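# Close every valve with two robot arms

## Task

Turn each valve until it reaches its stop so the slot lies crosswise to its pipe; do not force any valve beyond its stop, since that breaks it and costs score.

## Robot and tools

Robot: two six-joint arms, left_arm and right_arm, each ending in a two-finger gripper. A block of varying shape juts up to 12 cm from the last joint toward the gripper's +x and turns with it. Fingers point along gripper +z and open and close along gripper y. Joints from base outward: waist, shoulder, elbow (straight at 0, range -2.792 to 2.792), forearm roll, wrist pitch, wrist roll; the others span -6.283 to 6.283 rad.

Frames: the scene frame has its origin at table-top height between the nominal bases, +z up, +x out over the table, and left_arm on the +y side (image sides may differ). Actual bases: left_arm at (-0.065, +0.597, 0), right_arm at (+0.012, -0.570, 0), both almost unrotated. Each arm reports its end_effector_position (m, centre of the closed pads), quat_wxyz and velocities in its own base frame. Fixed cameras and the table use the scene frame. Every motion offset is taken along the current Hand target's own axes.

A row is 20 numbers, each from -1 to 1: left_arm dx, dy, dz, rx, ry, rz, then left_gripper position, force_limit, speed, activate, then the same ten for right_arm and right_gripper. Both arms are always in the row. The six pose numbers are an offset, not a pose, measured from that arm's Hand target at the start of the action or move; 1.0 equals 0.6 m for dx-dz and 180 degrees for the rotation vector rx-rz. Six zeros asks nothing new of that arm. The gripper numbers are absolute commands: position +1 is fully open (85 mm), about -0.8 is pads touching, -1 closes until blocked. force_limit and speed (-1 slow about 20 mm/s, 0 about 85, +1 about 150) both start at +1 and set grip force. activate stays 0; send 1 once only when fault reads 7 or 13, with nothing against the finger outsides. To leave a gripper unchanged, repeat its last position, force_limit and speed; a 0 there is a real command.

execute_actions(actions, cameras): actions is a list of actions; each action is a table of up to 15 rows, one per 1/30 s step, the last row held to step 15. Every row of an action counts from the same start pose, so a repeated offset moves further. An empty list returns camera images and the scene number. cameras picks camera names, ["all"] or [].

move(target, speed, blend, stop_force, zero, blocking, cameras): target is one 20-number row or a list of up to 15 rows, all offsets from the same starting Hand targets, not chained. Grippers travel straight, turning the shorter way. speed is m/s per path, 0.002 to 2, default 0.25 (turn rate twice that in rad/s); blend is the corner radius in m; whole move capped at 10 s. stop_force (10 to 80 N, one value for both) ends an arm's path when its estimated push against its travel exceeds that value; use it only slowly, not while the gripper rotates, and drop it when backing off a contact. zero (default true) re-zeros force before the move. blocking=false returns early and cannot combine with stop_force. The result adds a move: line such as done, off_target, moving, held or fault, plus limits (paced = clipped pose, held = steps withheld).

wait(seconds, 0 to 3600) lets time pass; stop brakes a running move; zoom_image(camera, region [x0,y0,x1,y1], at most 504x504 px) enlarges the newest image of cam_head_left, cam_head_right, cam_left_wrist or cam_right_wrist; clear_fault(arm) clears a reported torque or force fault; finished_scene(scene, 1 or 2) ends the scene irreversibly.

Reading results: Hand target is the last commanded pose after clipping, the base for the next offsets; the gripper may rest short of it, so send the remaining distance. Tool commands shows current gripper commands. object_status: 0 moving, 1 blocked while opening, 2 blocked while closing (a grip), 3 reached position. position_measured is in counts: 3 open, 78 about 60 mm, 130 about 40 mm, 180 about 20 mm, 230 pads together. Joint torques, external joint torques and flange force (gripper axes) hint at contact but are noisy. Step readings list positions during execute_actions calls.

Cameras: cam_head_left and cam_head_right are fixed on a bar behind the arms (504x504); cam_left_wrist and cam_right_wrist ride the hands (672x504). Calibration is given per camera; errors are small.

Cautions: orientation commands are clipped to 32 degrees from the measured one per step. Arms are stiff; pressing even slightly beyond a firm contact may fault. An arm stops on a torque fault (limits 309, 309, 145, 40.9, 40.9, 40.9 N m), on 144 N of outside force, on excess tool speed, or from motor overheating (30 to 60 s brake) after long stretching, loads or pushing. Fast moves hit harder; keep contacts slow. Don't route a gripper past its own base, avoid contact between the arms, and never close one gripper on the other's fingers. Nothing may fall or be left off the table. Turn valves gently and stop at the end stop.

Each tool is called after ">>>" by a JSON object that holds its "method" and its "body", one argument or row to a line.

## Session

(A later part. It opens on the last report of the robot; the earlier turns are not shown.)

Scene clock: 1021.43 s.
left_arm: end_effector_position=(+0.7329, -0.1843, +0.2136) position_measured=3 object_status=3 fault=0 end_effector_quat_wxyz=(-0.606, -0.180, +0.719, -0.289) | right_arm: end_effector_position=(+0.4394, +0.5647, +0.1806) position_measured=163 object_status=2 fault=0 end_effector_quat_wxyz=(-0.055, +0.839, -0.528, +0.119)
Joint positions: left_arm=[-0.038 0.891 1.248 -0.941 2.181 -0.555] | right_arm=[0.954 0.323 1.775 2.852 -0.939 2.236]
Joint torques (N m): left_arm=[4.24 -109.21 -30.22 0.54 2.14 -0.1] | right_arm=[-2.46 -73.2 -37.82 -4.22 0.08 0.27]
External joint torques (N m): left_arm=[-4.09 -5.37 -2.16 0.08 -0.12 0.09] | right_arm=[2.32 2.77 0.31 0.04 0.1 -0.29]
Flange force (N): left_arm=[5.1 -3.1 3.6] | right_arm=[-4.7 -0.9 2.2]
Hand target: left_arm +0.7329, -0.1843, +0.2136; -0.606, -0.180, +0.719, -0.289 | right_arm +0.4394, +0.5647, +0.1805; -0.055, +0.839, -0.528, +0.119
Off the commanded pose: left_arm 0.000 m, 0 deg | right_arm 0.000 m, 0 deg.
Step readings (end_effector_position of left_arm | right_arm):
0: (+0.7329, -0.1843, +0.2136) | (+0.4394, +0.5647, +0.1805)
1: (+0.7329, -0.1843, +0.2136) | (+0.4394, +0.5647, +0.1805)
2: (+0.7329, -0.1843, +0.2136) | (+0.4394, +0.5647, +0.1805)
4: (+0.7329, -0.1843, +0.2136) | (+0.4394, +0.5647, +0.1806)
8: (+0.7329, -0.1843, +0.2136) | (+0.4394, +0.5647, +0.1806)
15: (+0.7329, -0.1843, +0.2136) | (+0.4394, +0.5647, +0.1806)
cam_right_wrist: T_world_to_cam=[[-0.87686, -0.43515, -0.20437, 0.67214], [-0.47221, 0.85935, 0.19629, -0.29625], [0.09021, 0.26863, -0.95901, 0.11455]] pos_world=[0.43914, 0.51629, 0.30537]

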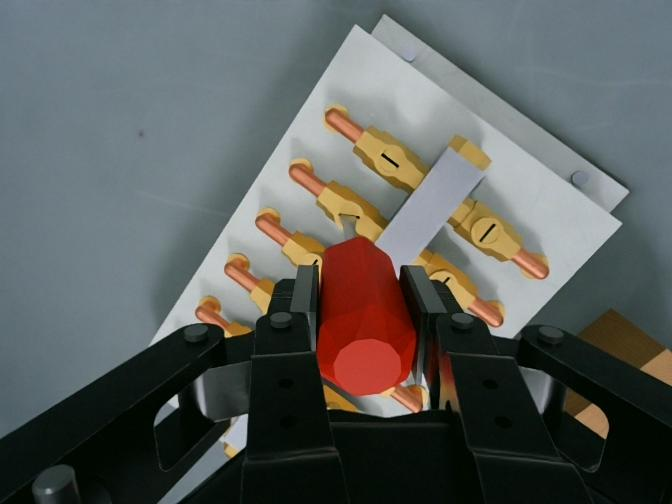

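>>> {"method": "move", "body": {
  "target": [
    [0,0,0,0,0,0,1,1,1,0,-0.0005,0.0004,0,0,0,0.010,-0.97,0.8,-1,0]
  ],
  "speed": [0.02]
}}

>>> {"method": "move", "body": {
  "target": [0,0,0,0,0,0,1,1,1,0,0,0,0.012,0,0,0,-0.97,0.8,-1,0],
  "speed": 0.007,
  "stop_force": 10,
  "cameras": ["cam_right_wrist"]
}}

>>> {"method": "zoom_image", "body": {
  "camera": "cam_right_wrist",
  "region": [332, 205, 368, 233]
}}

Scene clock: 1027.13 s.
left_arm: end_effector_position=(+0.7329, -0.1843, +0.2136) position_measured=3 object_status=3 fault=0 end_effector_quat_wxyz=(-0.606, -0.180, +0.719, -0.289) | right_arm: end_effector_position=(+0.4390, +0.5649, +0.1805) position_measured=163 object_status=2 fault=0 end_effector_quat_wxyz=(-0.056, +0.831, -0.541, +0.118)
Joint positions: left_arm=[-0.038 0.891 1.248 -0.941 2.181 -0.555] | right_arm=[0.955 0.323 1.775 2.853 -0.939 2.268]
Joint torques (N m): left_arm=[4.18 -109.31 -30.05 0.56 2.15 -0.15] | right_arm=[-3.12 -68.63 -33.88 -3.94 -0.75 0.26]
External joint torques (N m): left_arm=[-3.99 -5.7 -2.45 0.07 -0.11 0.14] | right_arm=[2.77 -1.72 -3.7 -0.24 0.93 -0.28]
Flange force (N): left_arm=[5.4 -3.3 3.3] | right_arm=[-4.9 -2.8 -3.5]
Hand target: left_arm +0.7329, -0.1843, +0.2136; -0.606, -0.180, +0.719, -0.289 | right_arm +0.4390, +0.5649, +0.1805; -0.056, +0.831, -0.541, +0.118
Off the commanded pose: left_arm 0.000 m, 0 deg | right_arm 0.000 m, 0 deg.
move: done

Scene clock: 1027.77 s.
left_arm: end_effector_position=(+0.7329, -0.1843, +0.2136) position_measured=3 object_status=3 fault=0 end_effector_quat_wxyz=(-0.606, -0.180, +0.719, -0.289) | right_arm: end_effector_position=(+0.4390, +0.5650, +0.1802) position_measured=163 object_status=2 fault=0 end_effector_quat_wxyz=(-0.057, +0.831, -0.541, +0.118)
Joint positions: left_arm=[-0.038 0.891 1.248 -0.941 2.181 -0.555] | right_arm=[0.955 0.323 1.775 2.853 -0.938 2.268]
Joint torques (N m): left_arm=[4.36 -109.61 -30.16 0.57 2.12 -0.15] | right_arm=[-5.58 -58.64 -28.05 -3.94 -0.56 0.21]
External joint torques (N m): left_arm=[-4.21 -4.97 -2.23 0.05 -0.09 0.14] | right_arm=[5.51 -12.21 -9.62 -0.26 0.74 -0.23]
Flange force (N): left_arm=[4.6 -3.6 3.1] | right_arm=[-4.8 -1.5 -18.6]
Hand target: left_arm +0.7329, -0.1843, +0.2136; -0.606, -0.180, +0.719, -0.289 | right_arm +0.4390, +0.5650, +0.1802; -0.056, +0.831, -0.541, +0.118 (not the last commanded pose)
Off the commanded pose: left_arm 0.000 m, 0 deg | right_arm 0.007 m, 0 deg.
move: contact (right_arm)
cam_right_wrist: T_world_to_cam=[[-0.88944, -0.40662, -0.20871, 0.66206], [-0.44613, 0.87162, 0.20308, -0.31615], [0.09934, 0.27374, -0.95666, 0.10691]] pos_world=[0.43719, 0.51551, 0.30466]

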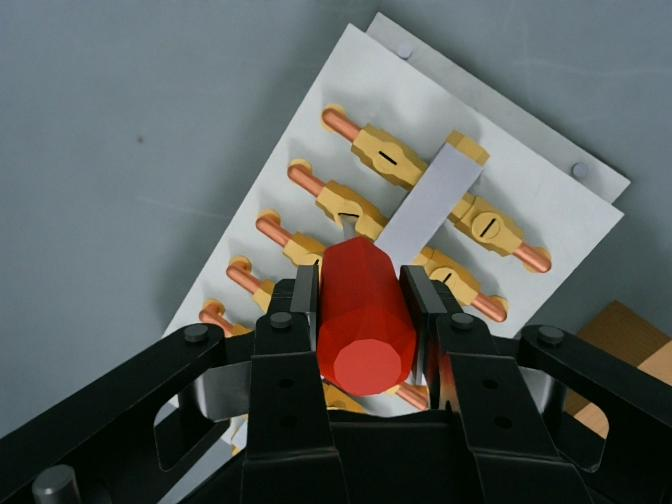

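Scaled by 14.000.

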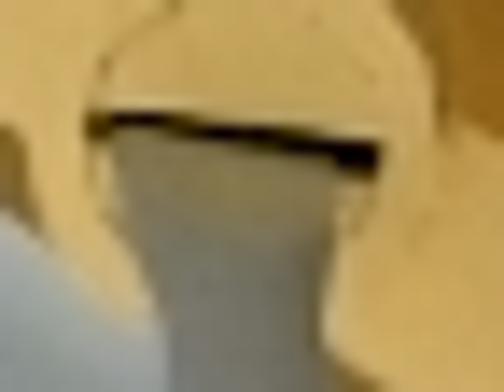

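>>> {"method": "move", "body": {
  "target": [
    [0,0,0,0,0,0,1,1,1,0,0,0,-0.0015,0,0,0,-0.97,0.8,-1,0],
    [0,0,0,0,0,0,1,1,1,0,0.0008,0,-0.0015,0,0,0,-0.97,0.8,-1,0]
  ],
  "speed": [0.02,0.02]
}}

>>> {"method": "move", "body": {
  "target": [0,0,0,0,0,0,1,1,1,0,0,0,0.012,0,0,0,-0.97,0.8,-1,0],
  "speed": 0.007,
  "stop_force": 10,
  "cameras": ["cam_right_wrist"]
}}

>>> {"method": "zoom_image", "body": {
  "camera": "cam_right_wrist",
  "region": [332, 205, 368, 233]
}}

Scene clock: 1034.67 s.
left_arm: end_effector_position=(+0.7329, -0.1843, +0.2136) position_measured=3 object_status=3 fault=0 end_effector_quat_wxyz=(-0.606, -0.180, +0.719, -0.289) | right_arm: end_effector_position=(+0.4389, +0.5645, +0.1811) position_measured=163 object_status=2 fault=0 end_effector_quat_wxyz=(-0.056, +0.831, -0.541, +0.118)
Joint positions: left_arm=[-0.038 0.891 1.248 -0.941 2.181 -0.555] | right_arm=[0.954 0.322 1.775 2.853 -0.94 2.268]
Joint torques (N m): left_arm=[4.46 -108.99 -30.22 0.56 2.11 -0.09] | right_arm=[-2.96 -73.73 -37.53 -4.47 -0.39 0.25]
External joint torques (N m): left_arm=[-4.34 -5.52 -2.14 0.05 -0.09 0.07] | right_arm=[3.05 3.11 -0.16 0.27 0.58 -0.26]
Flange force (N): left_arm=[5.3 -3.3 3.9] | right_arm=[-6.2 -1.1 2.6]
Hand target: left_arm +0.7329, -0.1843, +0.2136; -0.606, -0.180, +0.719, -0.289 | right_arm +0.4390, +0.5646, +0.1811; -0.056, +0.831, -0.541, +0.118
Off the commanded pose: left_arm 0.000 m, 0 deg | right_arm 0.000 m, 0 deg.
move: done

Scene clock: 1035.40 s.
left_arm: end_effector_position=(+0.7329, -0.1843, +0.2136) position_measured=3 object_status=3 fault=0 end_effector_quat_wxyz=(-0.606, -0.180, +0.719, -0.289) | right_arm: end_effector_position=(+0.4393, +0.5647, +0.1803) position_measured=163 object_status=2 fault=0 end_effector_quat_wxyz=(-0.057, +0.831, -0.541, +0.118)
Joint positions: left_arm=[-0.038 0.891 1.248 -0.941 2.181 -0.555] | right_arm=[0.954 0.323 1.776 2.853 -0.938 2.268]
Joint torques (N m): left_arm=[4.13 -109.43 -30.25 0.58 2.15 -0.11] | right_arm=[-6.15 -59.96 -30.28 -4.65 0.22 0.25]
External joint torques (N m): left_arm=[-3.94 -5.26 -2.2 0.06 -0.12 0.09] | right_arm=[5.81 -10.3 -7.28 0.47 -0.04 -0.27]
Flange force (N): left_arm=[5.0 -3.2 3.3] | right_arm=[-4.7 0.4 -16.8]
Hand target: left_arm +0.7329, -0.1843, +0.2136; -0.606, -0.180, +0.719, -0.289 | right_arm +0.4393, +0.5647, +0.1803; -0.057, +0.831, -0.541, +0.118 (not the last commanded pose)
Off the commanded pose: left_arm 0.000 m, 0 deg | right_arm 0.006 m, 0 deg.
move: contact (right_arm)
cam_right_wrist: T_world_to_cam=[[-0.88943, -0.40653, -0.2089, 0.66223], [-0.44613, 0.87153, 0.20346, -0.31585], [0.09935, 0.27416, -0.95654, 0.1068]] pos_world=[0.43749, 0.51521, 0.30475]

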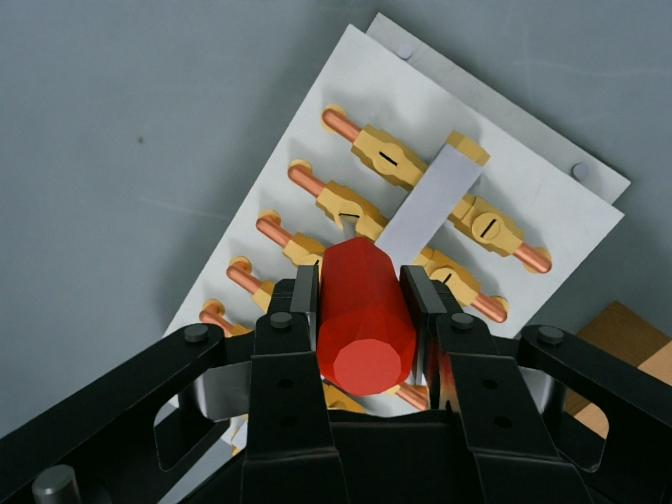

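Scaled by 14.000.

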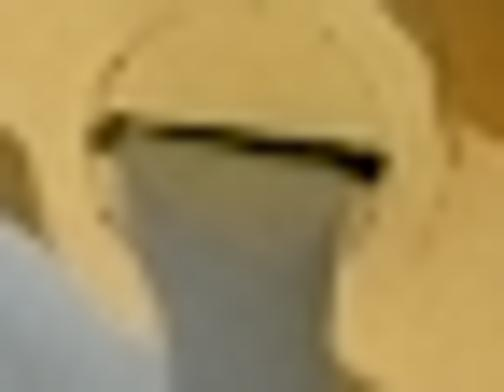

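>>> {"method": "move", "body": {
  "target": [
    [0,0,0,0,0,0,1,1,1,0,0,0,-0.0015,0,0,0,-0.97,0.8,-1,0],
    [0,0,0,0,0,0,1,1,1,0,0.0008,0,-0.0015,0,0,0,-0.97,0.8,-1,0]
  ],
  "speed": [0.02,0.02]
}}

>>> {"method": "move", "body": {
  "target": [0,0,0,0,0,0,1,1,1,0,0,0,0.012,0,0,0,-0.97,0.8,-1,0],
  "speed": 0.007,
  "stop_force": 10,
  "cameras": ["cam_right_wrist"]
}}

>>> {"method": "zoom_image", "body": {
  "camera": "cam_right_wrist",
  "region": [332, 205, 368, 233]
}}

Scene clock: 1040.13 s.
left_arm: end_effector_position=(+0.7329, -0.1843, +0.2136) position_measured=3 object_status=3 fault=0 end_effector_quat_wxyz=(-0.606, -0.180, +0.719, -0.289) | right_arm: end_effector_position=(+0.4392, +0.5643, +0.1812) position_measured=163 object_status=2 fault=0 end_effector_quat_wxyz=(-0.057, +0.831, -0.541, +0.118)
Joint positions: left_arm=[-0.038 0.891 1.248 -0.941 2.181 -0.555] | right_arm=[0.954 0.322 1.776 2.853 -0.939 2.267]
Joint torques (N m): left_arm=[4.45 -109.14 -30.22 0.54 2.1 -0.14] | right_arm=[-3.29 -73.29 -37.32 -4.49 -0.38 0.24]
External joint torques (N m): left_arm=[-4.26 -5.43 -2.13 0.09 -0.07 0.13] | right_arm=[3.29 2.86 -0.25 0.31 0.56 -0.25]
Flange force (N): left_arm=[5.2 -3.1 3.8] | right_arm=[-6.4 -0.9 2.2]
Hand target: left_arm +0.7329, -0.1843, +0.2136; -0.606, -0.180, +0.719, -0.289 | right_arm +0.4393, +0.5643, +0.1813; -0.057, +0.831, -0.541, +0.118
Off the commanded pose: left_arm 0.000 m, 0 deg | right_arm 0.000 m, 0 deg.
move: done

Scene clock: 1040.90 s.
left_arm: end_effector_position=(+0.7329, -0.1843, +0.2136) position_measured=3 object_status=3 fault=0 end_effector_quat_wxyz=(-0.606, -0.180, +0.719, -0.289) | right_arm: end_effector_position=(+0.4397, +0.5645, +0.1803) position_measured=163 object_status=2 fault=0 end_effector_quat_wxyz=(-0.057, +0.831, -0.541, +0.118)
Joint positions: left_arm=[-0.038 0.891 1.248 -0.941 2.181 -0.555] | right_arm=[0.953 0.323 1.776 2.853 -0.937 2.267]
Joint torques (N m): left_arm=[4.26 -109.02 -30.25 0.55 2.16 -0.14] | right_arm=[-6.68 -58.09 -29.48 -4.74 0.37 0.25]
External joint torques (N m): left_arm=[-4.13 -5.54 -2.17 0.06 -0.13 0.13] | right_arm=[6.71 -12.41 -8.13 0.55 -0.18 -0.26]
Flange force (N): left_arm=[5.3 -3.0 3.9] | right_arm=[-4.9 1.5 -20.0]
Hand target: left_arm +0.7329, -0.1843, +0.2136; -0.606, -0.180, +0.719, -0.289 | right_arm +0.4397, +0.5645, +0.1802; -0.057, +0.831, -0.541, +0.118 (not the last commanded pose)
Off the commanded pose: left_arm 0.000 m, 0 deg | right_arm 0.006 m, 0 deg.
move: contact (right_arm)
cam_right_wrist: T_world_to_cam=[[-0.88937, -0.40649, -0.20925, 0.6625], [-0.44624, 0.87137, 0.20392, -0.31539], [0.09944, 0.27474, -0.95636, 0.10635]] pos_world=[0.43789, 0.51491, 0.30465]

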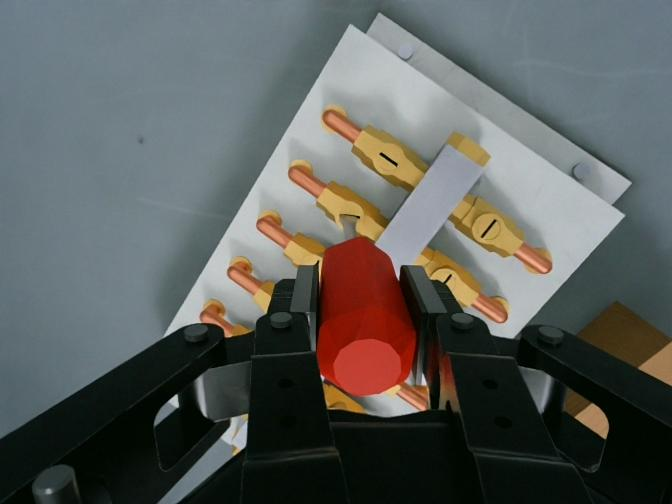

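Scaled by 14.000.

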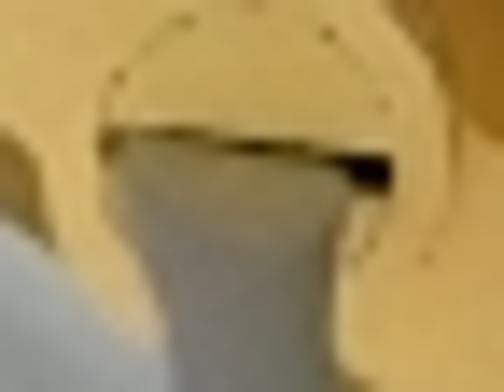

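>>> {"method": "move", "body": {
  "target": [
    [0,0,0,0,0,0,1,1,1,0,0,0,-0.0012,0,0,0,-0.97,0.8,-1,0],
    [0,0,0,0,0,0,1,1,1,0,0.0005,0.0003,-0.0012,0,0,0,-0.97,0.8,-1,0]
  ],
  "speed": [0.02,0.02]
}}

>>> {"method": "move", "body": {
  "target": [0,0,0,0,0,0,1,1,1,0,0,0,0.012,0,0,0,-0.97,0.8,-1,0],
  "speed": 0.007,
  "stop_force": 10,
  "cameras": ["cam_right_wrist"]
}}

>>> {"method": "zoom_image", "body": {
  "camera": "cam_right_wrist",
  "region": [332, 205, 368, 233]
}}

Scene clock: 1045.97 s.
left_arm: end_effector_position=(+0.7329, -0.1843, +0.2136) position_measured=3 object_status=3 fault=0 end_effector_quat_wxyz=(-0.606, -0.180, +0.719, -0.289) | right_arm: end_effector_position=(+0.4395, +0.5642, +0.1809) position_measured=163 object_status=2 fault=0 end_effector_quat_wxyz=(-0.057, +0.831, -0.541, +0.118)
Joint positions: left_arm=[-0.038 0.891 1.248 -0.941 2.181 -0.555] | right_arm=[0.953 0.322 1.776 2.853 -0.938 2.267]
Joint torques (N m): left_arm=[4.62 -109.3 -30.06 0.54 2.15 -0.13] | right_arm=[-3.22 -73.21 -37.38 -4.46 -0.39 0.26]
External joint torques (N m): left_arm=[-4.46 -4.94 -2.23 0.08 -0.12 0.12] | right_arm=[3.04 2.88 -0.31 0.27 0.58 -0.27]
Flange force (N): left_arm=[4.5 -3.8 3.3] | right_arm=[-6.1 -1.2 2.3]
Hand target: left_arm +0.7329, -0.1843, +0.2136; -0.606, -0.180, +0.719, -0.289 | right_arm +0.4395, +0.5642, +0.1809; -0.057, +0.831, -0.541, +0.118
Off the commanded pose: left_arm 0.000 m, 0 deg | right_arm 0.000 m, 0 deg.
move: done

Scene clock: 1046.83 s.
left_arm: end_effector_position=(+0.7329, -0.1843, +0.2136) position_measured=3 object_status=3 fault=0 end_effector_quat_wxyz=(-0.606, -0.180, +0.719, -0.289) | right_arm: end_effector_position=(+0.4399, +0.5642, +0.1792) position_measured=163 object_status=2 fault=0 end_effector_quat_wxyz=(-0.057, +0.831, -0.541, +0.118)
Joint positions: left_arm=[-0.038 0.891 1.248 -0.941 2.181 -0.555] | right_arm=[0.953 0.324 1.777 2.853 -0.935 2.267]
Joint torques (N m): left_arm=[4.33 -109.18 -30.17 0.53 2.13 -0.14] | right_arm=[-6.16 -61.04 -31.51 -4.68 0.52 0.3]
External joint torques (N m): left_arm=[-4.16 -5.45 -2.23 0.09 -0.1 0.13] | right_arm=[6.06 -9.08 -5.95 0.52 -0.33 -0.32]
Flange force (N): left_arm=[5.2 -3.2 3.6] | right_arm=[-4.9 1.6 -15.4]
Hand target: left_arm +0.7329, -0.1843, +0.2136; -0.606, -0.180, +0.719, -0.289 | right_arm +0.4399, +0.5642, +0.1792; -0.057, +0.831, -0.541, +0.118 (not the last commanded pose)
Off the commanded pose: left_arm 0.000 m, 0 deg | right_arm 0.005 m, 0 deg.
move: contact (right_arm)
cam_right_wrist: T_world_to_cam=[[-0.88938, -0.40651, -0.20918, 0.6623], [-0.44627, 0.87129, 0.20419, -0.31483], [0.09925, 0.27495, -0.95632, 0.10523]] pos_world=[0.43809, 0.5146, 0.30345]

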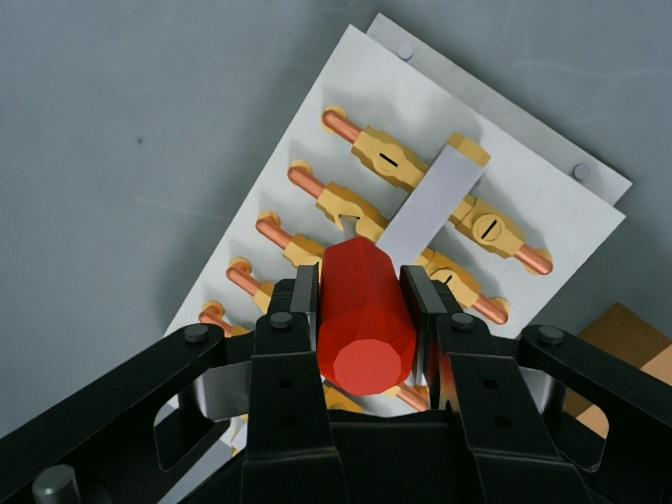

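Scaled by 14.000.

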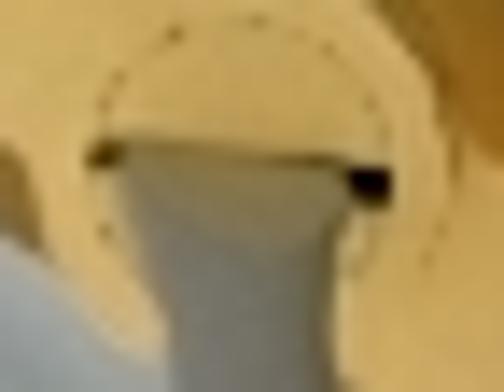

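>>> {"method": "move", "body": {
  "target": [
    [0,0,0,0,0,0,1,1,1,0,0,0,0.0,0,0,-0.04,-0.97,0.8,-1,0]
  ],
  "speed": [0.06],
  "cameras": ["cam_right_wrist"]
}}

>>> {"method": "zoom_image", "body": {
  "camera": "cam_right_wrist",
  "region": [332, 205, 368, 233]
}}

Scene clock: 1050.83 s.
left_arm: end_effector_position=(+0.7329, -0.1843, +0.2136) position_measured=3 object_status=3 fault=0 end_effector_quat_wxyz=(-0.606, -0.180, +0.719, -0.289) | right_arm: end_effector_position=(+0.4399, +0.5642, +0.1791) position_measured=163 object_status=2 fault=0 end_effector_quat_wxyz=(-0.049, +0.863, -0.488, +0.121)
Joint positions: left_arm=[-0.038 0.891 1.248 -0.941 2.181 -0.555] | right_arm=[0.953 0.324 1.777 2.853 -0.935 2.141]
Joint torques (N m): left_arm=[4.68 -109.43 -30.19 0.53 2.18 -0.13] | right_arm=[-3.6 -73.62 -37.34 -4.62 -0.49 0.22]
External joint torques (N m): left_arm=[-4.5 -4.87 -2.14 0.1 -0.16 0.11] | right_arm=[3.48 2.74 -0.51 0.41 0.7 -0.23]
Flange force (N): left_arm=[4.5 -3.7 3.5] | right_arm=[-6.5 -1.9 2.1]
Hand target: left_arm +0.7329, -0.1843, +0.2136; -0.606, -0.180, +0.719, -0.289 | right_arm +0.4399, +0.5642, +0.1792; -0.050, +0.863, -0.488, +0.121
Off the commanded pose: left_arm 0.000 m, 0 deg | right_arm 0.000 m, 0 deg.
move: done
cam_right_wrist: T_world_to_cam=[[-0.83404, -0.51771, -0.19065, 0.69742], [-0.54806, 0.81711, 0.17876, -0.23492], [0.06323, 0.25358, -0.96525, 0.13475]] pos_world=[0.44441, 0.51885, 0.30503]

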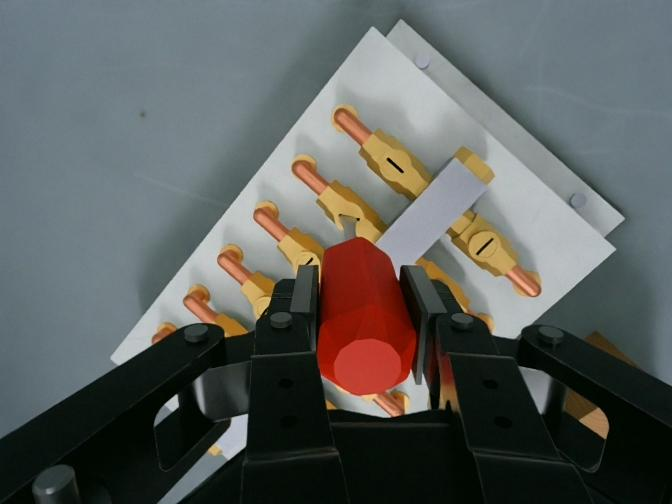

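Scaled by 14.000.

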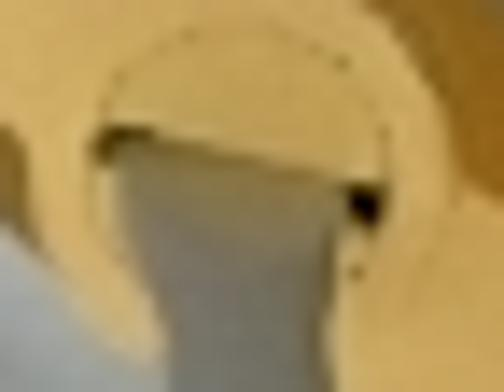

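>>> {"method": "move", "body": {
  "target": [
    [0,0,0,0,0,0,1,1,1,0,0,0,-0.005,0,0,0,-0.97,0.8,-1,0]
  ],
  "speed": [0.02],
  "cameras": ["cam_right_wrist"]
}}

>>> {"method": "zoom_image", "body": {
  "camera": "cam_right_wrist",
  "region": [332, 205, 368, 233]
}}

>>> {"method": "zoom_image", "body": {
  "camera": "cam_right_wrist",
  "region": [300, 200, 430, 400]
}}

Scene clock: 1065.43 s.
left_arm: end_effector_position=(+0.7329, -0.1843, +0.2136) position_measured=3 object_status=3 fault=0 end_effector_quat_wxyz=(-0.606, -0.180, +0.719, -0.289) | right_arm: end_effector_position=(+0.4391, +0.5643, +0.1820) position_measured=163 object_status=2 fault=0 end_effector_quat_wxyz=(-0.050, +0.863, -0.488, +0.121)
Joint positions: left_arm=[-0.038 0.891 1.248 -0.941 2.181 -0.555] | right_arm=[0.954 0.321 1.775 2.854 -0.94 2.141]
Joint torques (N m): left_arm=[4.46 -109.03 -30.19 0.57 2.13 -0.14] | right_arm=[-3.27 -73.26 -37.53 -4.5 -0.37 0.25]
External joint torques (N m): left_arm=[-4.3 -5.58 -2.2 0.05 -0.09 0.13] | right_arm=[3.3 2.95 -0.16 0.3 0.57 -0.27]
Flange force (N): left_arm=[5.3 -3.2 3.9] | right_arm=[-6.2 -1.6 2.4]
Hand target: left_arm +0.7329, -0.1843, +0.2136; -0.606, -0.180, +0.719, -0.289 | right_arm +0.4391, +0.5643, +0.1820; -0.050, +0.863, -0.488, +0.121
Off the commanded pose: left_arm 0.000 m, 0 deg | right_arm 0.000 m, 0 deg.
move: done
cam_right_wrist: T_world_to_cam=[[-0.83405, -0.51768, -0.19069, 0.69737], [-0.54805, 0.8171, 0.17885, -0.23599], [0.06323, 0.25368, -0.96522, 0.13752]] pos_world=[0.44361, 0.51895, 0.30793]

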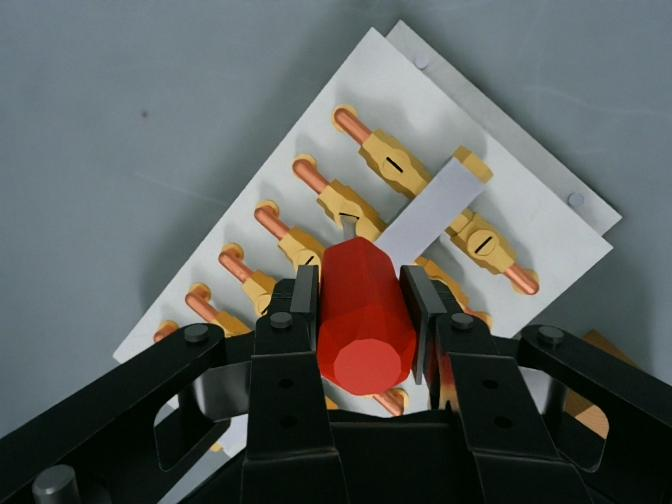

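Scaled by 14.000.

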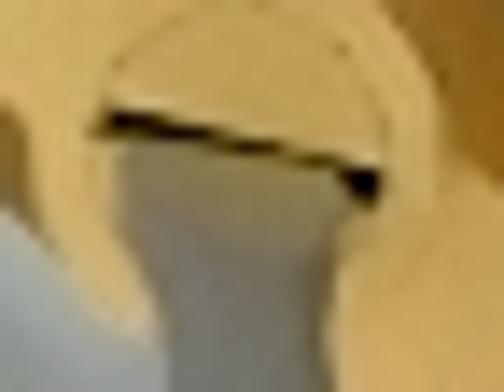

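Scaled by 2.520.

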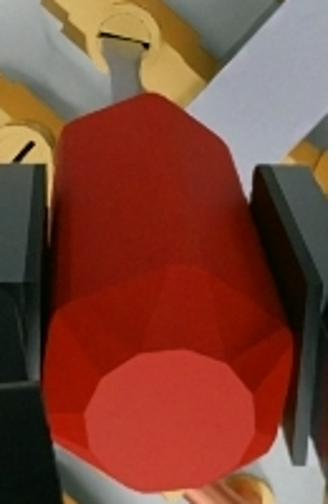

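>>> {"method": "zoom_image", "body": {
  "camera": "cam_right_wrist",
  "region": [338, 211, 360, 225]
}}

Scaled by 22.909.

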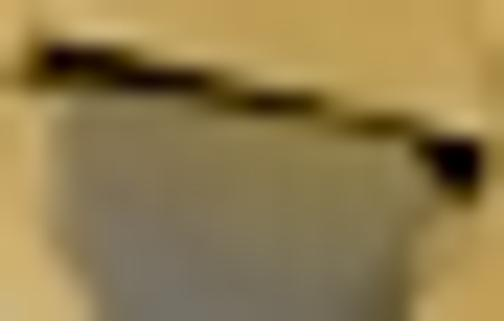

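>>> {"method": "move", "body": {
  "target": [
    [0,0,0,0,0,0,1,1,1,0,0.0003,0.0001,0.0005,0,0,0.028,-0.97,0.8,-1,0]
  ],
  "speed": [0.02],
  "cameras": ["cam_right_wrist"]
}}

>>> {"method": "zoom_image", "body": {
  "camera": "cam_right_wrist",
  "region": [338, 211, 360, 225]
}}

Scene clock: 1078.93 s.
left_arm: end_effector_position=(+0.7329, -0.1843, +0.2136) position_measured=3 object_status=3 fault=0 end_effector_quat_wxyz=(-0.606, -0.180, +0.719, -0.289) | right_arm: end_effector_position=(+0.4392, +0.5641, +0.1818) position_measured=163 object_status=2 fault=0 end_effector_quat_wxyz=(-0.055, +0.841, -0.525, +0.119)
Joint positions: left_arm=[-0.038 0.891 1.248 -0.941 2.181 -0.555] | right_arm=[0.953 0.321 1.776 2.854 -0.939 2.228]
Joint torques (N m): left_arm=[4.6 -109.22 -30.11 0.56 2.15 -0.15] | right_arm=[-3.35 -73.34 -37.61 -4.47 -0.39 0.23]
External joint torques (N m): left_arm=[-4.42 -5.9 -2.48 0.07 -0.11 0.14] | right_arm=[3.43 3.29 0.14 0.3 0.58 -0.25]
Flange force (N): left_arm=[5.6 -3.5 3.7] | right_arm=[-6.5 -0.7 2.9]
Hand target: left_arm +0.7329, -0.1843, +0.2136; -0.606, -0.180, +0.719, -0.289 | right_arm +0.4393, +0.5641, +0.1818; -0.055, +0.841, -0.525, +0.119
Off the commanded pose: left_arm 0.000 m, 0 deg | right_arm 0.000 m, 0 deg.
move: done
cam_right_wrist: T_world_to_cam=[[-0.87423, -0.44058, -0.204, 0.67391], [-0.47744, 0.85643, 0.19643, -0.29204], [0.08817, 0.26912, -0.95906, 0.1165]] pos_world=[0.43945, 0.51567, 0.30657]

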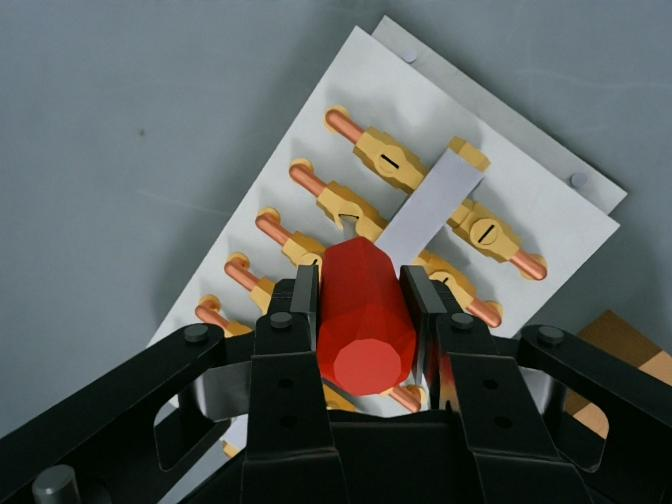

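Scaled by 22.909.

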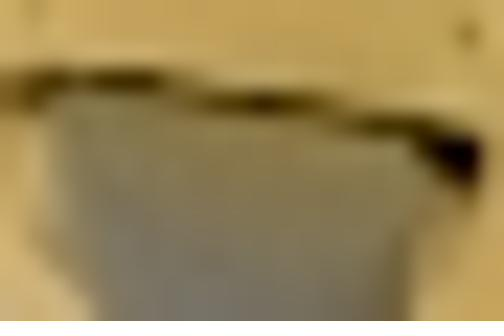

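>>> {"method": "move", "body": {
  "target": [0,0,0,0,0,0,1,1,1,0,0.0001,0,0.012,0,0,0,-0.97,0.8,-1,0],
  "speed": 0.006,
  "stop_force": 10,
  "cameras": ["cam_right_wrist"]
}}

>>> {"method": "zoom_image", "body": {
  "camera": "cam_right_wrist",
  "region": [338, 211, 360, 225]
}}

Scene clock: 1082.43 s.
left_arm: end_effector_position=(+0.7329, -0.1843, +0.2136) position_measured=3 object_status=3 fault=0 end_effector_quat_wxyz=(-0.606, -0.180, +0.719, -0.289) | right_arm: end_effector_position=(+0.4402, +0.5641, +0.1786) position_measured=163 object_status=2 fault=0 end_effector_quat_wxyz=(-0.055, +0.841, -0.525, +0.119)
Joint positions: left_arm=[-0.038 0.891 1.248 -0.941 2.181 -0.555] | right_arm=[0.952 0.324 1.778 2.853 -0.933 2.229]
Joint torques (N m): left_arm=[4.6 -109.25 -30.2 0.53 2.18 -0.11] | right_arm=[-6.16 -63.08 -31.99 -4.7 -0.02 0.36]
External joint torques (N m): left_arm=[-4.47 -4.7 -2.02 0.09 -0.17 0.1] | right_arm=[6.33 -7.67 -5.63 0.52 0.22 -0.38]
Flange force (N): left_arm=[4.3 -3.6 3.6] | right_arm=[-6.0 1.1 -13.0]
Hand target: left_arm +0.7329, -0.1843, +0.2136; -0.606, -0.180, +0.719, -0.289 | right_arm +0.4402, +0.5641, +0.1786; -0.055, +0.841, -0.525, +0.119 (not the last commanded pose)
Off the commanded pose: left_arm 0.000 m, 0 deg | right_arm 0.004 m, 0 deg.
move: contact (right_arm)
cam_right_wrist: T_world_to_cam=[[-0.87416, -0.44066, -0.20415, 0.67405], [-0.47756, 0.85636, 0.19643, -0.29081], [0.08826, 0.26921, -0.95903, 0.11328]] pos_world=[0.44035, 0.51557, 0.30337]

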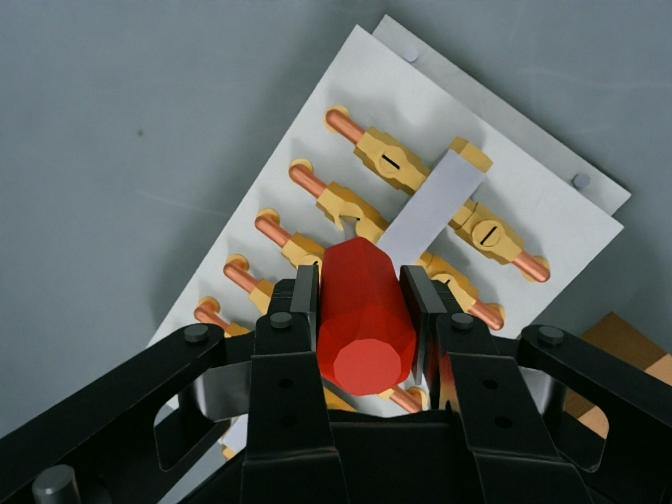

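Scaled by 22.909.

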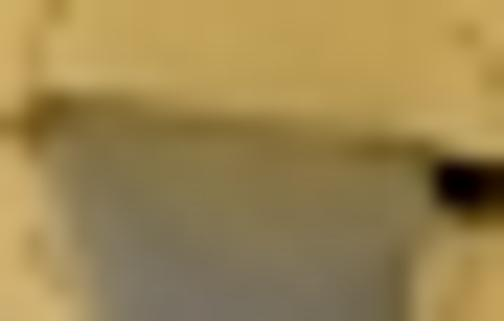

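>>> {"method": "move", "body": {
  "target": [
    [0,0,0,0,0,0,1,1,1,0,-0.0001,0.0001,-0.0002,0,0,-0.05,-0.97,0.8,-1,0]
  ],
  "speed": [0.08],
  "cameras": ["cam_right_wrist"]
}}

>>> {"method": "zoom_image", "body": {
  "camera": "cam_right_wrist",
  "region": [332, 205, 368, 233]
}}

Scene clock: 1086.20 s.
left_arm: end_effector_position=(+0.7329, -0.1843, +0.2136) position_measured=3 object_status=3 fault=0 end_effector_quat_wxyz=(-0.606, -0.180, +0.719, -0.289) | right_arm: end_effector_position=(+0.4400, +0.5641, +0.1786) position_measured=163 object_status=2 fault=0 end_effector_quat_wxyz=(-0.045, +0.879, -0.458, +0.123)
Joint positions: left_arm=[-0.038 0.891 1.248 -0.941 2.181 -0.555] | right_arm=[0.952 0.324 1.778 2.853 -0.934 2.072]
Joint torques (N m): left_arm=[4.18 -109.36 -30.21 0.51 2.14 -0.14] | right_arm=[-2.06 -76.19 -38.47 -5.04 -0.73 -0.55]
External joint torques (N m): left_arm=[-4.05 -4.5 -2.01 0.11 -0.13 0.13] | right_arm=[1.88 6.1 0.94 0.87 0.94 0.54]
Flange force (N): left_arm=[4.1 -3.3 3.1] | right_arm=[-6.6 -3.3 7.2]
Hand target: left_arm +0.7329, -0.1843, +0.2136; -0.606, -0.180, +0.719, -0.289 | right_arm +0.4401, +0.5641, +0.1787; -0.045, +0.879, -0.458, +0.123
Off the commanded pose: left_arm 0.000 m, 0 deg | right_arm 0.000 m, 0 deg.
move: done
cam_right_wrist: T_world_to_cam=[[-0.79785, -0.5756, -0.17923, 0.71202], [-0.6012, 0.7817, 0.16584, -0.18895], [0.04465, 0.24007, -0.96973, 0.15089]] pos_world=[0.44775, 0.52132, 0.30527]

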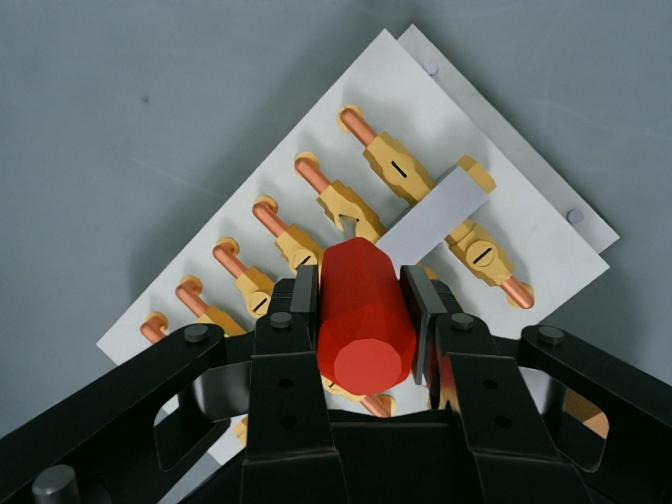

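Scaled by 14.000.

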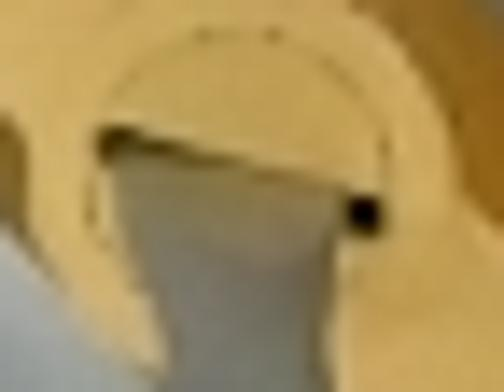

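>>> {"method": "move", "body": {
  "target": [
    [0,0,0,0,0,0,1,1,1,0,-0.0001,0.0001,0.0006,0,0,-0.04,-0.97,0.8,-1,0]
  ],
  "speed": [0.08],
  "cameras": ["cam_right_wrist"]
}}

>>> {"method": "zoom_image", "body": {
  "camera": "cam_right_wrist",
  "region": [332, 205, 368, 233]
}}

Scene clock: 1092.17 s.
left_arm: end_effector_position=(+0.7329, -0.1843, +0.2136) position_measured=3 object_status=3 fault=0 end_effector_quat_wxyz=(-0.606, -0.180, +0.719, -0.289) | right_arm: end_effector_position=(+0.4401, +0.5641, +0.1784) position_measured=163 object_status=2 fault=0 end_effector_quat_wxyz=(-0.038, +0.906, -0.401, +0.126)
Joint positions: left_arm=[-0.038 0.891 1.248 -0.941 2.181 -0.555] | right_arm=[0.952 0.324 1.778 2.853 -0.933 1.947]
Joint torques (N m): left_arm=[4.32 -109.05 -30.31 0.56 2.2 -0.11] | right_arm=[-6.27 -59.12 -29.99 -5.45 0.05 -0.62]
External joint torques (N m): left_arm=[-4.16 -5.12 -1.94 0.06 -0.18 0.1] | right_arm=[6.37 -11.27 -7.55 1.28 0.16 0.61]
Flange force (N): left_arm=[4.9 -3.0 4.0] | right_arm=[-6.2 0.1 -17.9]
Hand target: left_arm +0.7329, -0.1843, +0.2136; -0.606, -0.180, +0.719, -0.289 | right_arm +0.4401, +0.5641, +0.1783; -0.038, +0.906, -0.401, +0.125
Off the commanded pose: left_arm 0.000 m, 0 deg | right_arm 0.000 m, 0 deg.
move: done
cam_right_wrist: T_world_to_cam=[[-0.72265, -0.67339, -0.15597, 0.73], [-0.69109, 0.7082, 0.14438, -0.10401], [0.01324, 0.21213, -0.97715, 0.18154]] pos_world=[0.45325, 0.52672, 0.30627]

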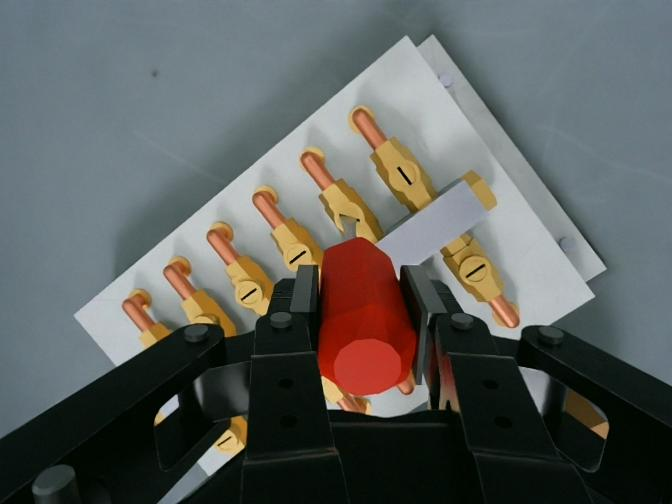

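Scaled by 14.000.

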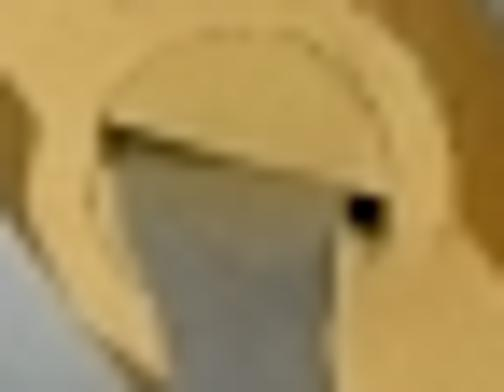

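>>> {"method": "move", "body": {
  "target": [
    [0,0,0,0,0,0,1,1,1,0,-0.0002,0.0002,-0.0002,0,0,-0.10,-0.97,0.8,-1,0],
    [0,0,0,0,0,0,1,1,1,0,-0.0003,0.0003,-0.0001,0,0,-0.15,-0.97,0.8,-1,0]
  ],
  "speed": [0.12,0.12],
  "blend": [0.001,0],
  "cameras": ["cam_right_wrist"]
}}

>>> {"method": "zoom_image", "body": {
  "camera": "cam_right_wrist",
  "region": [332, 205, 368, 233]
}}

Scene clock: 1098.33 s.
left_arm: end_effector_position=(+0.7329, -0.1843, +0.2136) position_measured=3 object_status=3 fault=0 end_effector_quat_wxyz=(-0.606, -0.180, +0.719, -0.289) | right_arm: end_effector_position=(+0.4398, +0.5641, +0.1783) position_measured=163 object_status=2 fault=0 end_effector_quat_wxyz=(-0.007, +0.975, -0.179, +0.131)
Joint positions: left_arm=[-0.038 0.891 1.248 -0.941 2.181 -0.555] | right_arm=[0.953 0.324 1.779 2.852 -0.933 1.476]
Joint torques (N m): left_arm=[4.43 -109.08 -30.27 0.58 2.2 -0.08] | right_arm=[-8.22 -47.31 -23.15 -5.25 0.1 -0.6]
External joint torques (N m): left_arm=[-4.27 -5.39 -2.11 0.05 -0.17 0.07] | right_arm=[8.22 -23.71 -14.69 1.05 0.15 0.6]
Flange force (N): left_arm=[5.1 -3.2 3.9] | right_arm=[-4.5 -1.1 -35.1]
Hand target: left_arm +0.7329, -0.1843, +0.2136; -0.606, -0.180, +0.719, -0.289 | right_arm +0.4398, +0.5641, +0.1783; -0.007, +0.975, -0.179, +0.131
Off the commanded pose: left_arm 0.000 m, 0 deg | right_arm 0.000 m, 0 deg.
move: done
cam_right_wrist: T_world_to_cam=[[-0.35129, -0.93504, -0.04797, 0.69473], [-0.93371, 0.34608, 0.09175, 0.21605], [-0.06919, 0.07702, -0.99463, 0.29709]] pos_world=[0.46634, 0.55195, 0.309]

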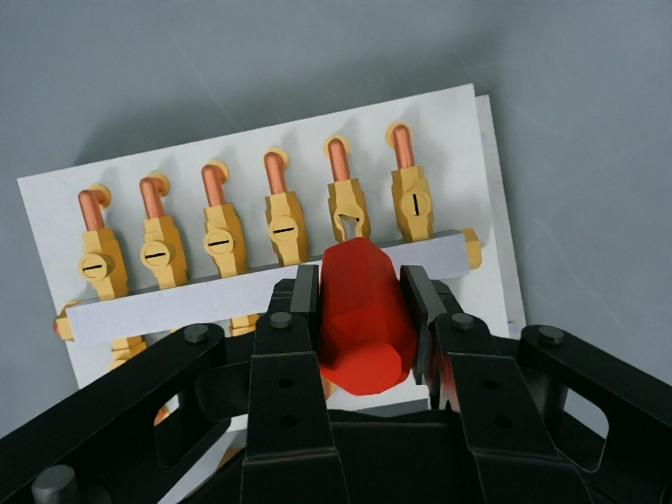

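Scaled by 14.000.

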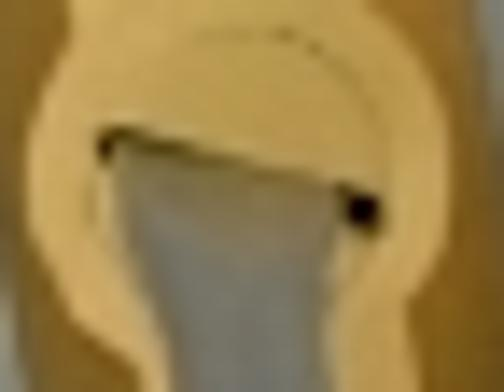

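>>> {"method": "move", "body": {
  "target": [
    [0,0,0,0,0,0,1,1,1,0,0,0,-0.0008,0,0,-0.01,-0.97,0.8,-1,0],
    [0,0,0,0,0,0,1,1,1,0,-0.0002,0.0002,-0.0008,0,0,-0.125,-0.97,0.8,-1,0]
  ],
  "speed": [0.05,0.08],
  "blend": [0.001,0]
}}

>>> {"method": "move", "body": {
  "target": [
    [0,0,0,0,0,0,1,1,1,0,0,0,0,0,0,-0.006,-0.97,0.8,-1,0]
  ],
  "speed": [0.05],
  "cameras": ["cam_right_wrist"]
}}

>>> {"method": "zoom_image", "body": {
  "camera": "cam_right_wrist",
  "region": [332, 205, 368, 233]
}}

Scene clock: 1104.37 s.
left_arm: end_effector_position=(+0.7329, -0.1843, +0.2136) position_measured=3 object_status=3 fault=0 end_effector_quat_wxyz=(-0.606, -0.180, +0.719, -0.289) | right_arm: end_effector_position=(+0.4395, +0.5641, +0.1788) position_measured=163 object_status=2 fault=0 end_effector_quat_wxyz=(+0.018, +0.991, +0.015, +0.130)
Joint positions: left_arm=[-0.038 0.891 1.248 -0.941 2.181 -0.555] | right_arm=[0.953 0.323 1.779 2.853 -0.934 1.083]
Joint torques (N m): left_arm=[4.79 -109.22 -30.15 0.59 2.11 -0.11] | right_arm=[-5.57 -60.15 -29.31 -5.46 -0.78 -0.84]
External joint torques (N m): left_arm=[-4.62 -5.61 -2.32 0.04 -0.08 0.1] | right_arm=[5.4 -9.83 -8.02 1.33 1.03 0.84]
Flange force (N): left_arm=[5.3 -3.7 3.8] | right_arm=[-2.3 -5.9 -15.0]
Hand target: left_arm +0.7329, -0.1843, +0.2136; -0.606, -0.180, +0.719, -0.289 | right_arm +0.4395, +0.5640, +0.1787; +0.018, +0.991, +0.015, +0.130
Off the commanded pose: left_arm 0.000 m, 0 deg | right_arm 0.000 m, 0 deg.
move: done

Scene clock: 1104.87 s.
left_arm: end_effector_position=(+0.7329, -0.1843, +0.2136) position_measured=3 object_status=3 fault=0 end_effector_quat_wxyz=(-0.606, -0.180, +0.719, -0.289) | right_arm: end_effector_position=(+0.4395, +0.5641, +0.1787) position_measured=163 object_status=2 fault=0 end_effector_quat_wxyz=(+0.020, +0.991, +0.024, +0.130)
Joint positions: left_arm=[-0.038 0.891 1.248 -0.941 2.181 -0.555] | right_arm=[0.953 0.323 1.779 2.853 -0.934 1.064]
Joint torques (N m): left_arm=[4.25 -109.36 -30.17 0.55 2.11 -0.16] | right_arm=[-5.41 -59.41 -29.07 -5.41 -0.52 -0.79]
External joint torques (N m): left_arm=[-4.07 -5.32 -2.27 0.08 -0.08 0.15] | right_arm=[5.13 -11.07 -8.52 1.25 0.79 0.8]
Flange force (N): left_arm=[5.0 -3.3 3.3] | right_arm=[-1.8 -5.1 -16.8]
Hand target: left_arm +0.7329, -0.1843, +0.2136; -0.606, -0.180, +0.719, -0.289 | right_arm +0.4395, +0.5640, +0.1787; +0.020, +0.991, +0.024, +0.130
Off the commanded pose: left_arm 0.000 m, 0 deg | right_arm 0.000 m, 0 deg.
move: done
cam_right_wrist: T_world_to_cam=[[0.03821, -0.99758, 0.05805, 0.53977], [-0.99555, -0.033, 0.08823, 0.45741], [-0.0861, -0.06116, -0.99441, 0.38275]] pos_world=[0.46771, 0.57697, 0.30893]

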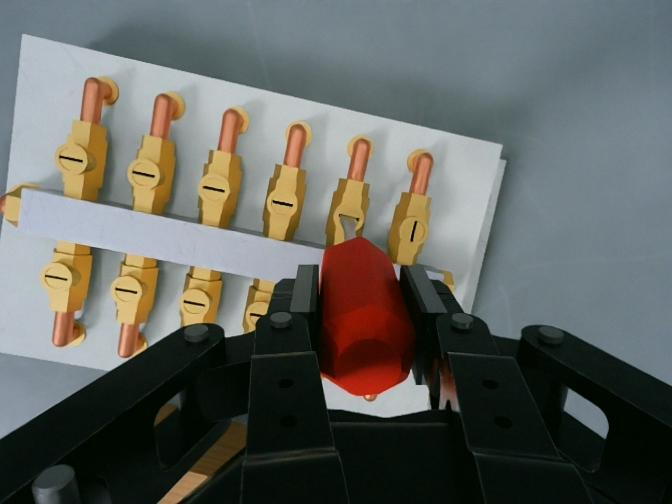

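Scaled by 14.000.

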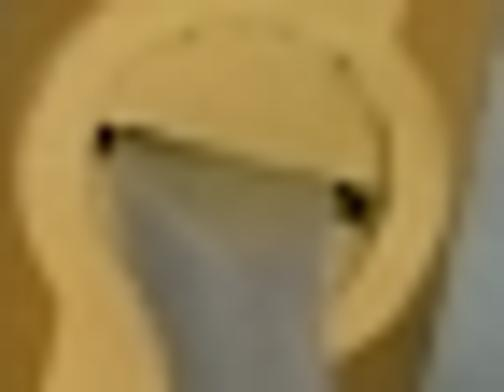

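>>> {"method": "move", "body": {
  "target": [
    [0,0,0,0,0,0,1,1,1,0,0,0,-0.0002,0,0,-0.010,-0.97,0.8,-1,0]
  ],
  "speed": [0.05]
}}

>>> {"method": "move", "body": {
  "target": [
    [0,0,0,0,0,0,1,1,1,0,0,0,0,0,0,-0.007,-0.97,0.8,-1,0]
  ],
  "speed": [0.05]
}}

>>> {"method": "move", "body": {
  "target": [
    [0,0,0,0,0,0,1,1,1,0,0,0,0,0,0,-0.006,-0.97,0.8,-1,0]
  ],
  "speed": [0.05],
  "cameras": ["cam_right_wrist"]
}}

>>> {"method": "zoom_image", "body": {
  "camera": "cam_right_wrist",
  "region": [332, 205, 368, 233]
}}

Scene clock: 1108.90 s.
left_arm: end_effector_position=(+0.7329, -0.1843, +0.2136) position_measured=3 object_status=3 fault=0 end_effector_quat_wxyz=(-0.606, -0.180, +0.719, -0.289) | right_arm: end_effector_position=(+0.4395, +0.5640, +0.1788) position_measured=163 object_status=2 fault=0 end_effector_quat_wxyz=(+0.022, +0.991, +0.040, +0.129)
Joint positions: left_arm=[-0.038 0.891 1.248 -0.941 2.181 -0.555] | right_arm=[0.953 0.323 1.779 2.853 -0.934 1.033]
Joint torques (N m): left_arm=[4.61 -109.24 -30.12 0.59 2.12 -0.14] | right_arm=[-5.63 -60.36 -29.25 -5.6 -0.97 -0.76]
External joint torques (N m): left_arm=[-4.45 -4.67 -2.1 0.04 -0.1 0.13] | right_arm=[5.68 -10.17 -8.36 1.43 1.24 0.76]
Flange force (N): left_arm=[4.3 -3.8 3.3] | right_arm=[-2.0 -6.2 -15.4]
Hand target: left_arm +0.7329, -0.1843, +0.2136; -0.606, -0.180, +0.719, -0.289 | right_arm +0.4395, +0.5640, +0.1788; +0.022, +0.991, +0.040, +0.129
Off the commanded pose: left_arm 0.000 m, 0 deg | right_arm 0.000 m, 0 deg.
move: done

Scene clock: 1109.43 s.
left_arm: end_effector_position=(+0.7329, -0.1843, +0.2136) position_measured=3 object_status=3 fault=0 end_effector_quat_wxyz=(-0.606, -0.180, +0.719, -0.289) | right_arm: end_effector_position=(+0.4395, +0.5640, +0.1788) position_measured=163 object_status=2 fault=0 end_effector_quat_wxyz=(+0.023, +0.990, +0.051, +0.129)
Joint positions: left_arm=[-0.038 0.891 1.248 -0.941 2.181 -0.555] | right_arm=[0.953 0.323 1.779 2.853 -0.934 1.011]
Joint torques (N m): left_arm=[4.42 -109.21 -30.25 0.58 2.11 -0.15] | right_arm=[-5.41 -60.73 -29.5 -5.62 -0.88 -0.96]
External joint torques (N m): left_arm=[-4.29 -5.06 -2.07 0.04 -0.09 0.14] | right_arm=[5.69 -9.62 -8.06 1.46 1.16 0.96]
Flange force (N): left_arm=[4.8 -3.3 3.7] | right_arm=[-2.2 -6.6 -14.7]
Hand target: left_arm +0.7329, -0.1843, +0.2136; -0.606, -0.180, +0.719, -0.289 | right_arm +0.4395, +0.5640, +0.1788; +0.023, +0.990, +0.051, +0.129
Off the commanded pose: left_arm 0.000 m, 0 deg | right_arm 0.000 m, 0 deg.
move: done

Scene clock: 1109.93 s.
left_arm: end_effector_position=(+0.7329, -0.1843, +0.2136) position_measured=3 object_status=3 fault=0 end_effector_quat_wxyz=(-0.606, -0.180, +0.719, -0.289) | right_arm: end_effector_position=(+0.4395, +0.5640, +0.1788) position_measured=163 object_status=2 fault=0 end_effector_quat_wxyz=(+0.024, +0.990, +0.060, +0.129)
Joint positions: left_arm=[-0.038 0.891 1.248 -0.941 2.181 -0.555] | right_arm=[0.953 0.323 1.779 2.853 -0.934 0.992]
Joint torques (N m): left_arm=[4.7 -109.35 -30.27 0.56 2.13 -0.17] | right_arm=[-4.27 -61.06 -29.52 -5.71 -0.94 -1.38]
External joint torques (N m): left_arm=[-4.54 -5.17 -2.11 0.07 -0.1 0.15] | right_arm=[4.36 -8.71 -7.77 1.58 1.2 1.38]
Flange force (N): left_arm=[4.8 -3.5 3.9] | right_arm=[-1.0 -6.3 -13.1]
Hand target: left_arm +0.7329, -0.1843, +0.2136; -0.606, -0.180, +0.719, -0.289 | right_arm +0.4395, +0.5640, +0.1788; +0.024, +0.990, +0.060, +0.129
Off the commanded pose: left_arm 0.000 m, 0 deg | right_arm 0.000 m, 0 deg.
move: done
cam_right_wrist: T_world_to_cam=[[0.10773, -0.99123, 0.07648, 0.50228], [-0.99068, -0.10058, 0.09186, 0.49274], [-0.08336, -0.08566, -0.99283, 0.39521]] pos_world=[0.46699, 0.5813, 0.3087]

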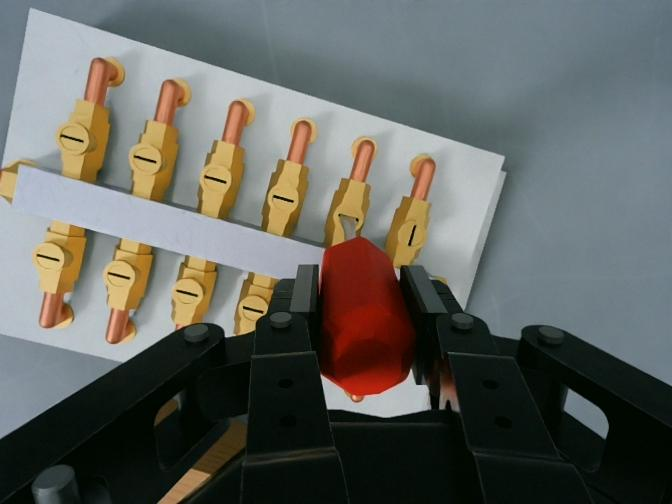

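Scaled by 14.000.

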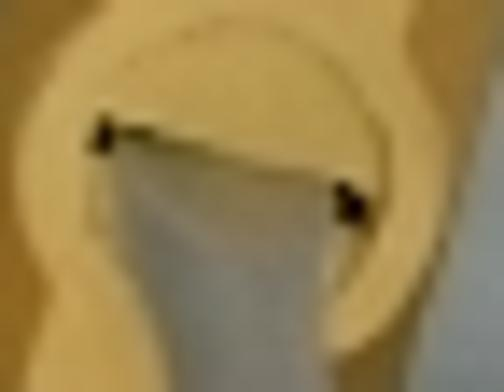

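>>> {"method": "move", "body": {
  "target": [
    [0,0,0,0,0,0,1,1,1,0,0,0,0,0,0,0.026,-0.97,0.8,-1,0],
    [0,0,0,0,0,0,1,1,1,0,0,0,-0.008,0,0,0.026,-0.97,0.8,-1,0],
    [0,0,0,0,0,0,1,1,1,0,0,0,-0.030,0,0,0.026,-0.97,0.8,-1,0],
    [0,0,0,0,0,0,1,1,1,0,-0.0185,0.0597,-0.030,0,0,0.535,-0.97,0.8,-1,0],
    [0,0,0,0,0,0,1,1,1,0,-0.0185,0.0597,-0.0094,0,0,0.535,-0.97,0.8,-1,0]
  ],
  "speed": [0.05,0.02,0.15,0.35,0.1],
  "blend": [0,0.001,0.003,0.003,0],
  "cameras": ["cam_right_wrist"]
}}

>>> {"method": "zoom_image", "body": {
  "camera": "cam_right_wrist",
  "region": [332, 205, 368, 233]
}}

Scene clock: 1123.17 s.
left_arm: end_effector_position=(+0.7329, -0.1843, +0.2136) position_measured=3 object_status=3 fault=0 end_effector_quat_wxyz=(-0.606, -0.180, +0.719, -0.289) | right_arm: end_effector_position=(+0.4314, +0.5273, +0.1838) position_measured=163 object_status=2 fault=0 end_effector_quat_wxyz=(-0.080, +0.705, -0.697, +0.104)
Joint positions: left_arm=[-0.038 0.891 1.248 -0.941 2.181 -0.555] | right_arm=[0.93 0.269 1.843 2.853 -0.918 2.653]
Joint torques (N m): left_arm=[4.5 -109.11 -30.13 0.57 2.2 -0.11] | right_arm=[-3.4 -66.76 -37.34 -4.42 -0.39 0.21]
External joint torques (N m): left_arm=[-4.34 -5.19 -2.16 0.05 -0.17 0.1] | right_arm=[3.06 2.26 0.09 0.3 0.57 -0.23]
Flange force (N): left_arm=[4.9 -3.5 3.7] | right_arm=[-5.0 2.3 2.0]
Hand target: left_arm +0.7329, -0.1843, +0.2136; -0.606, -0.180, +0.719, -0.289 | right_arm +0.4314, +0.5273, +0.1838; -0.080, +0.705, -0.697, +0.104
Off the commanded pose: left_arm 0.000 m, 0 deg | right_arm 0.000 m, 0 deg.
move: done
cam_right_wrist: T_world_to_cam=[[-0.96967, -0.01364, -0.24405, 0.47464], [-0.08818, 0.95073, 0.29721, -0.50092], [0.22797, 0.30971, -0.9231, 0.04074]] pos_world=[0.40679, 0.47009, 0.30232]

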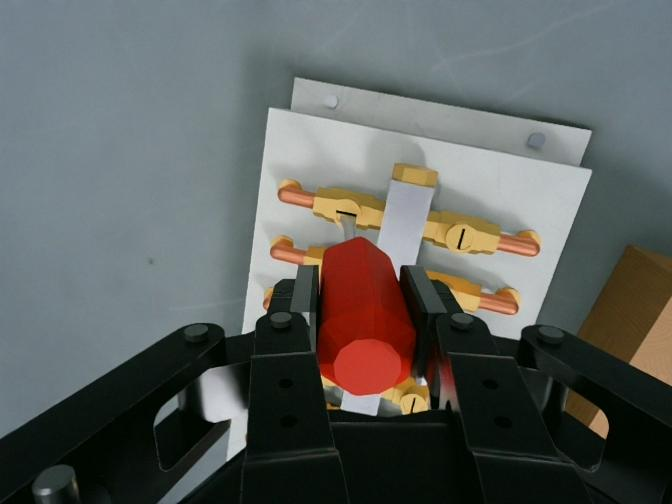

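Scaled by 14.000.

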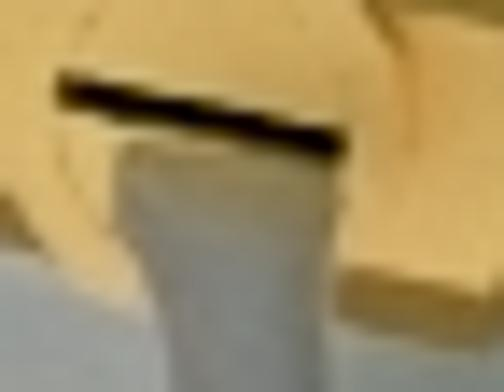

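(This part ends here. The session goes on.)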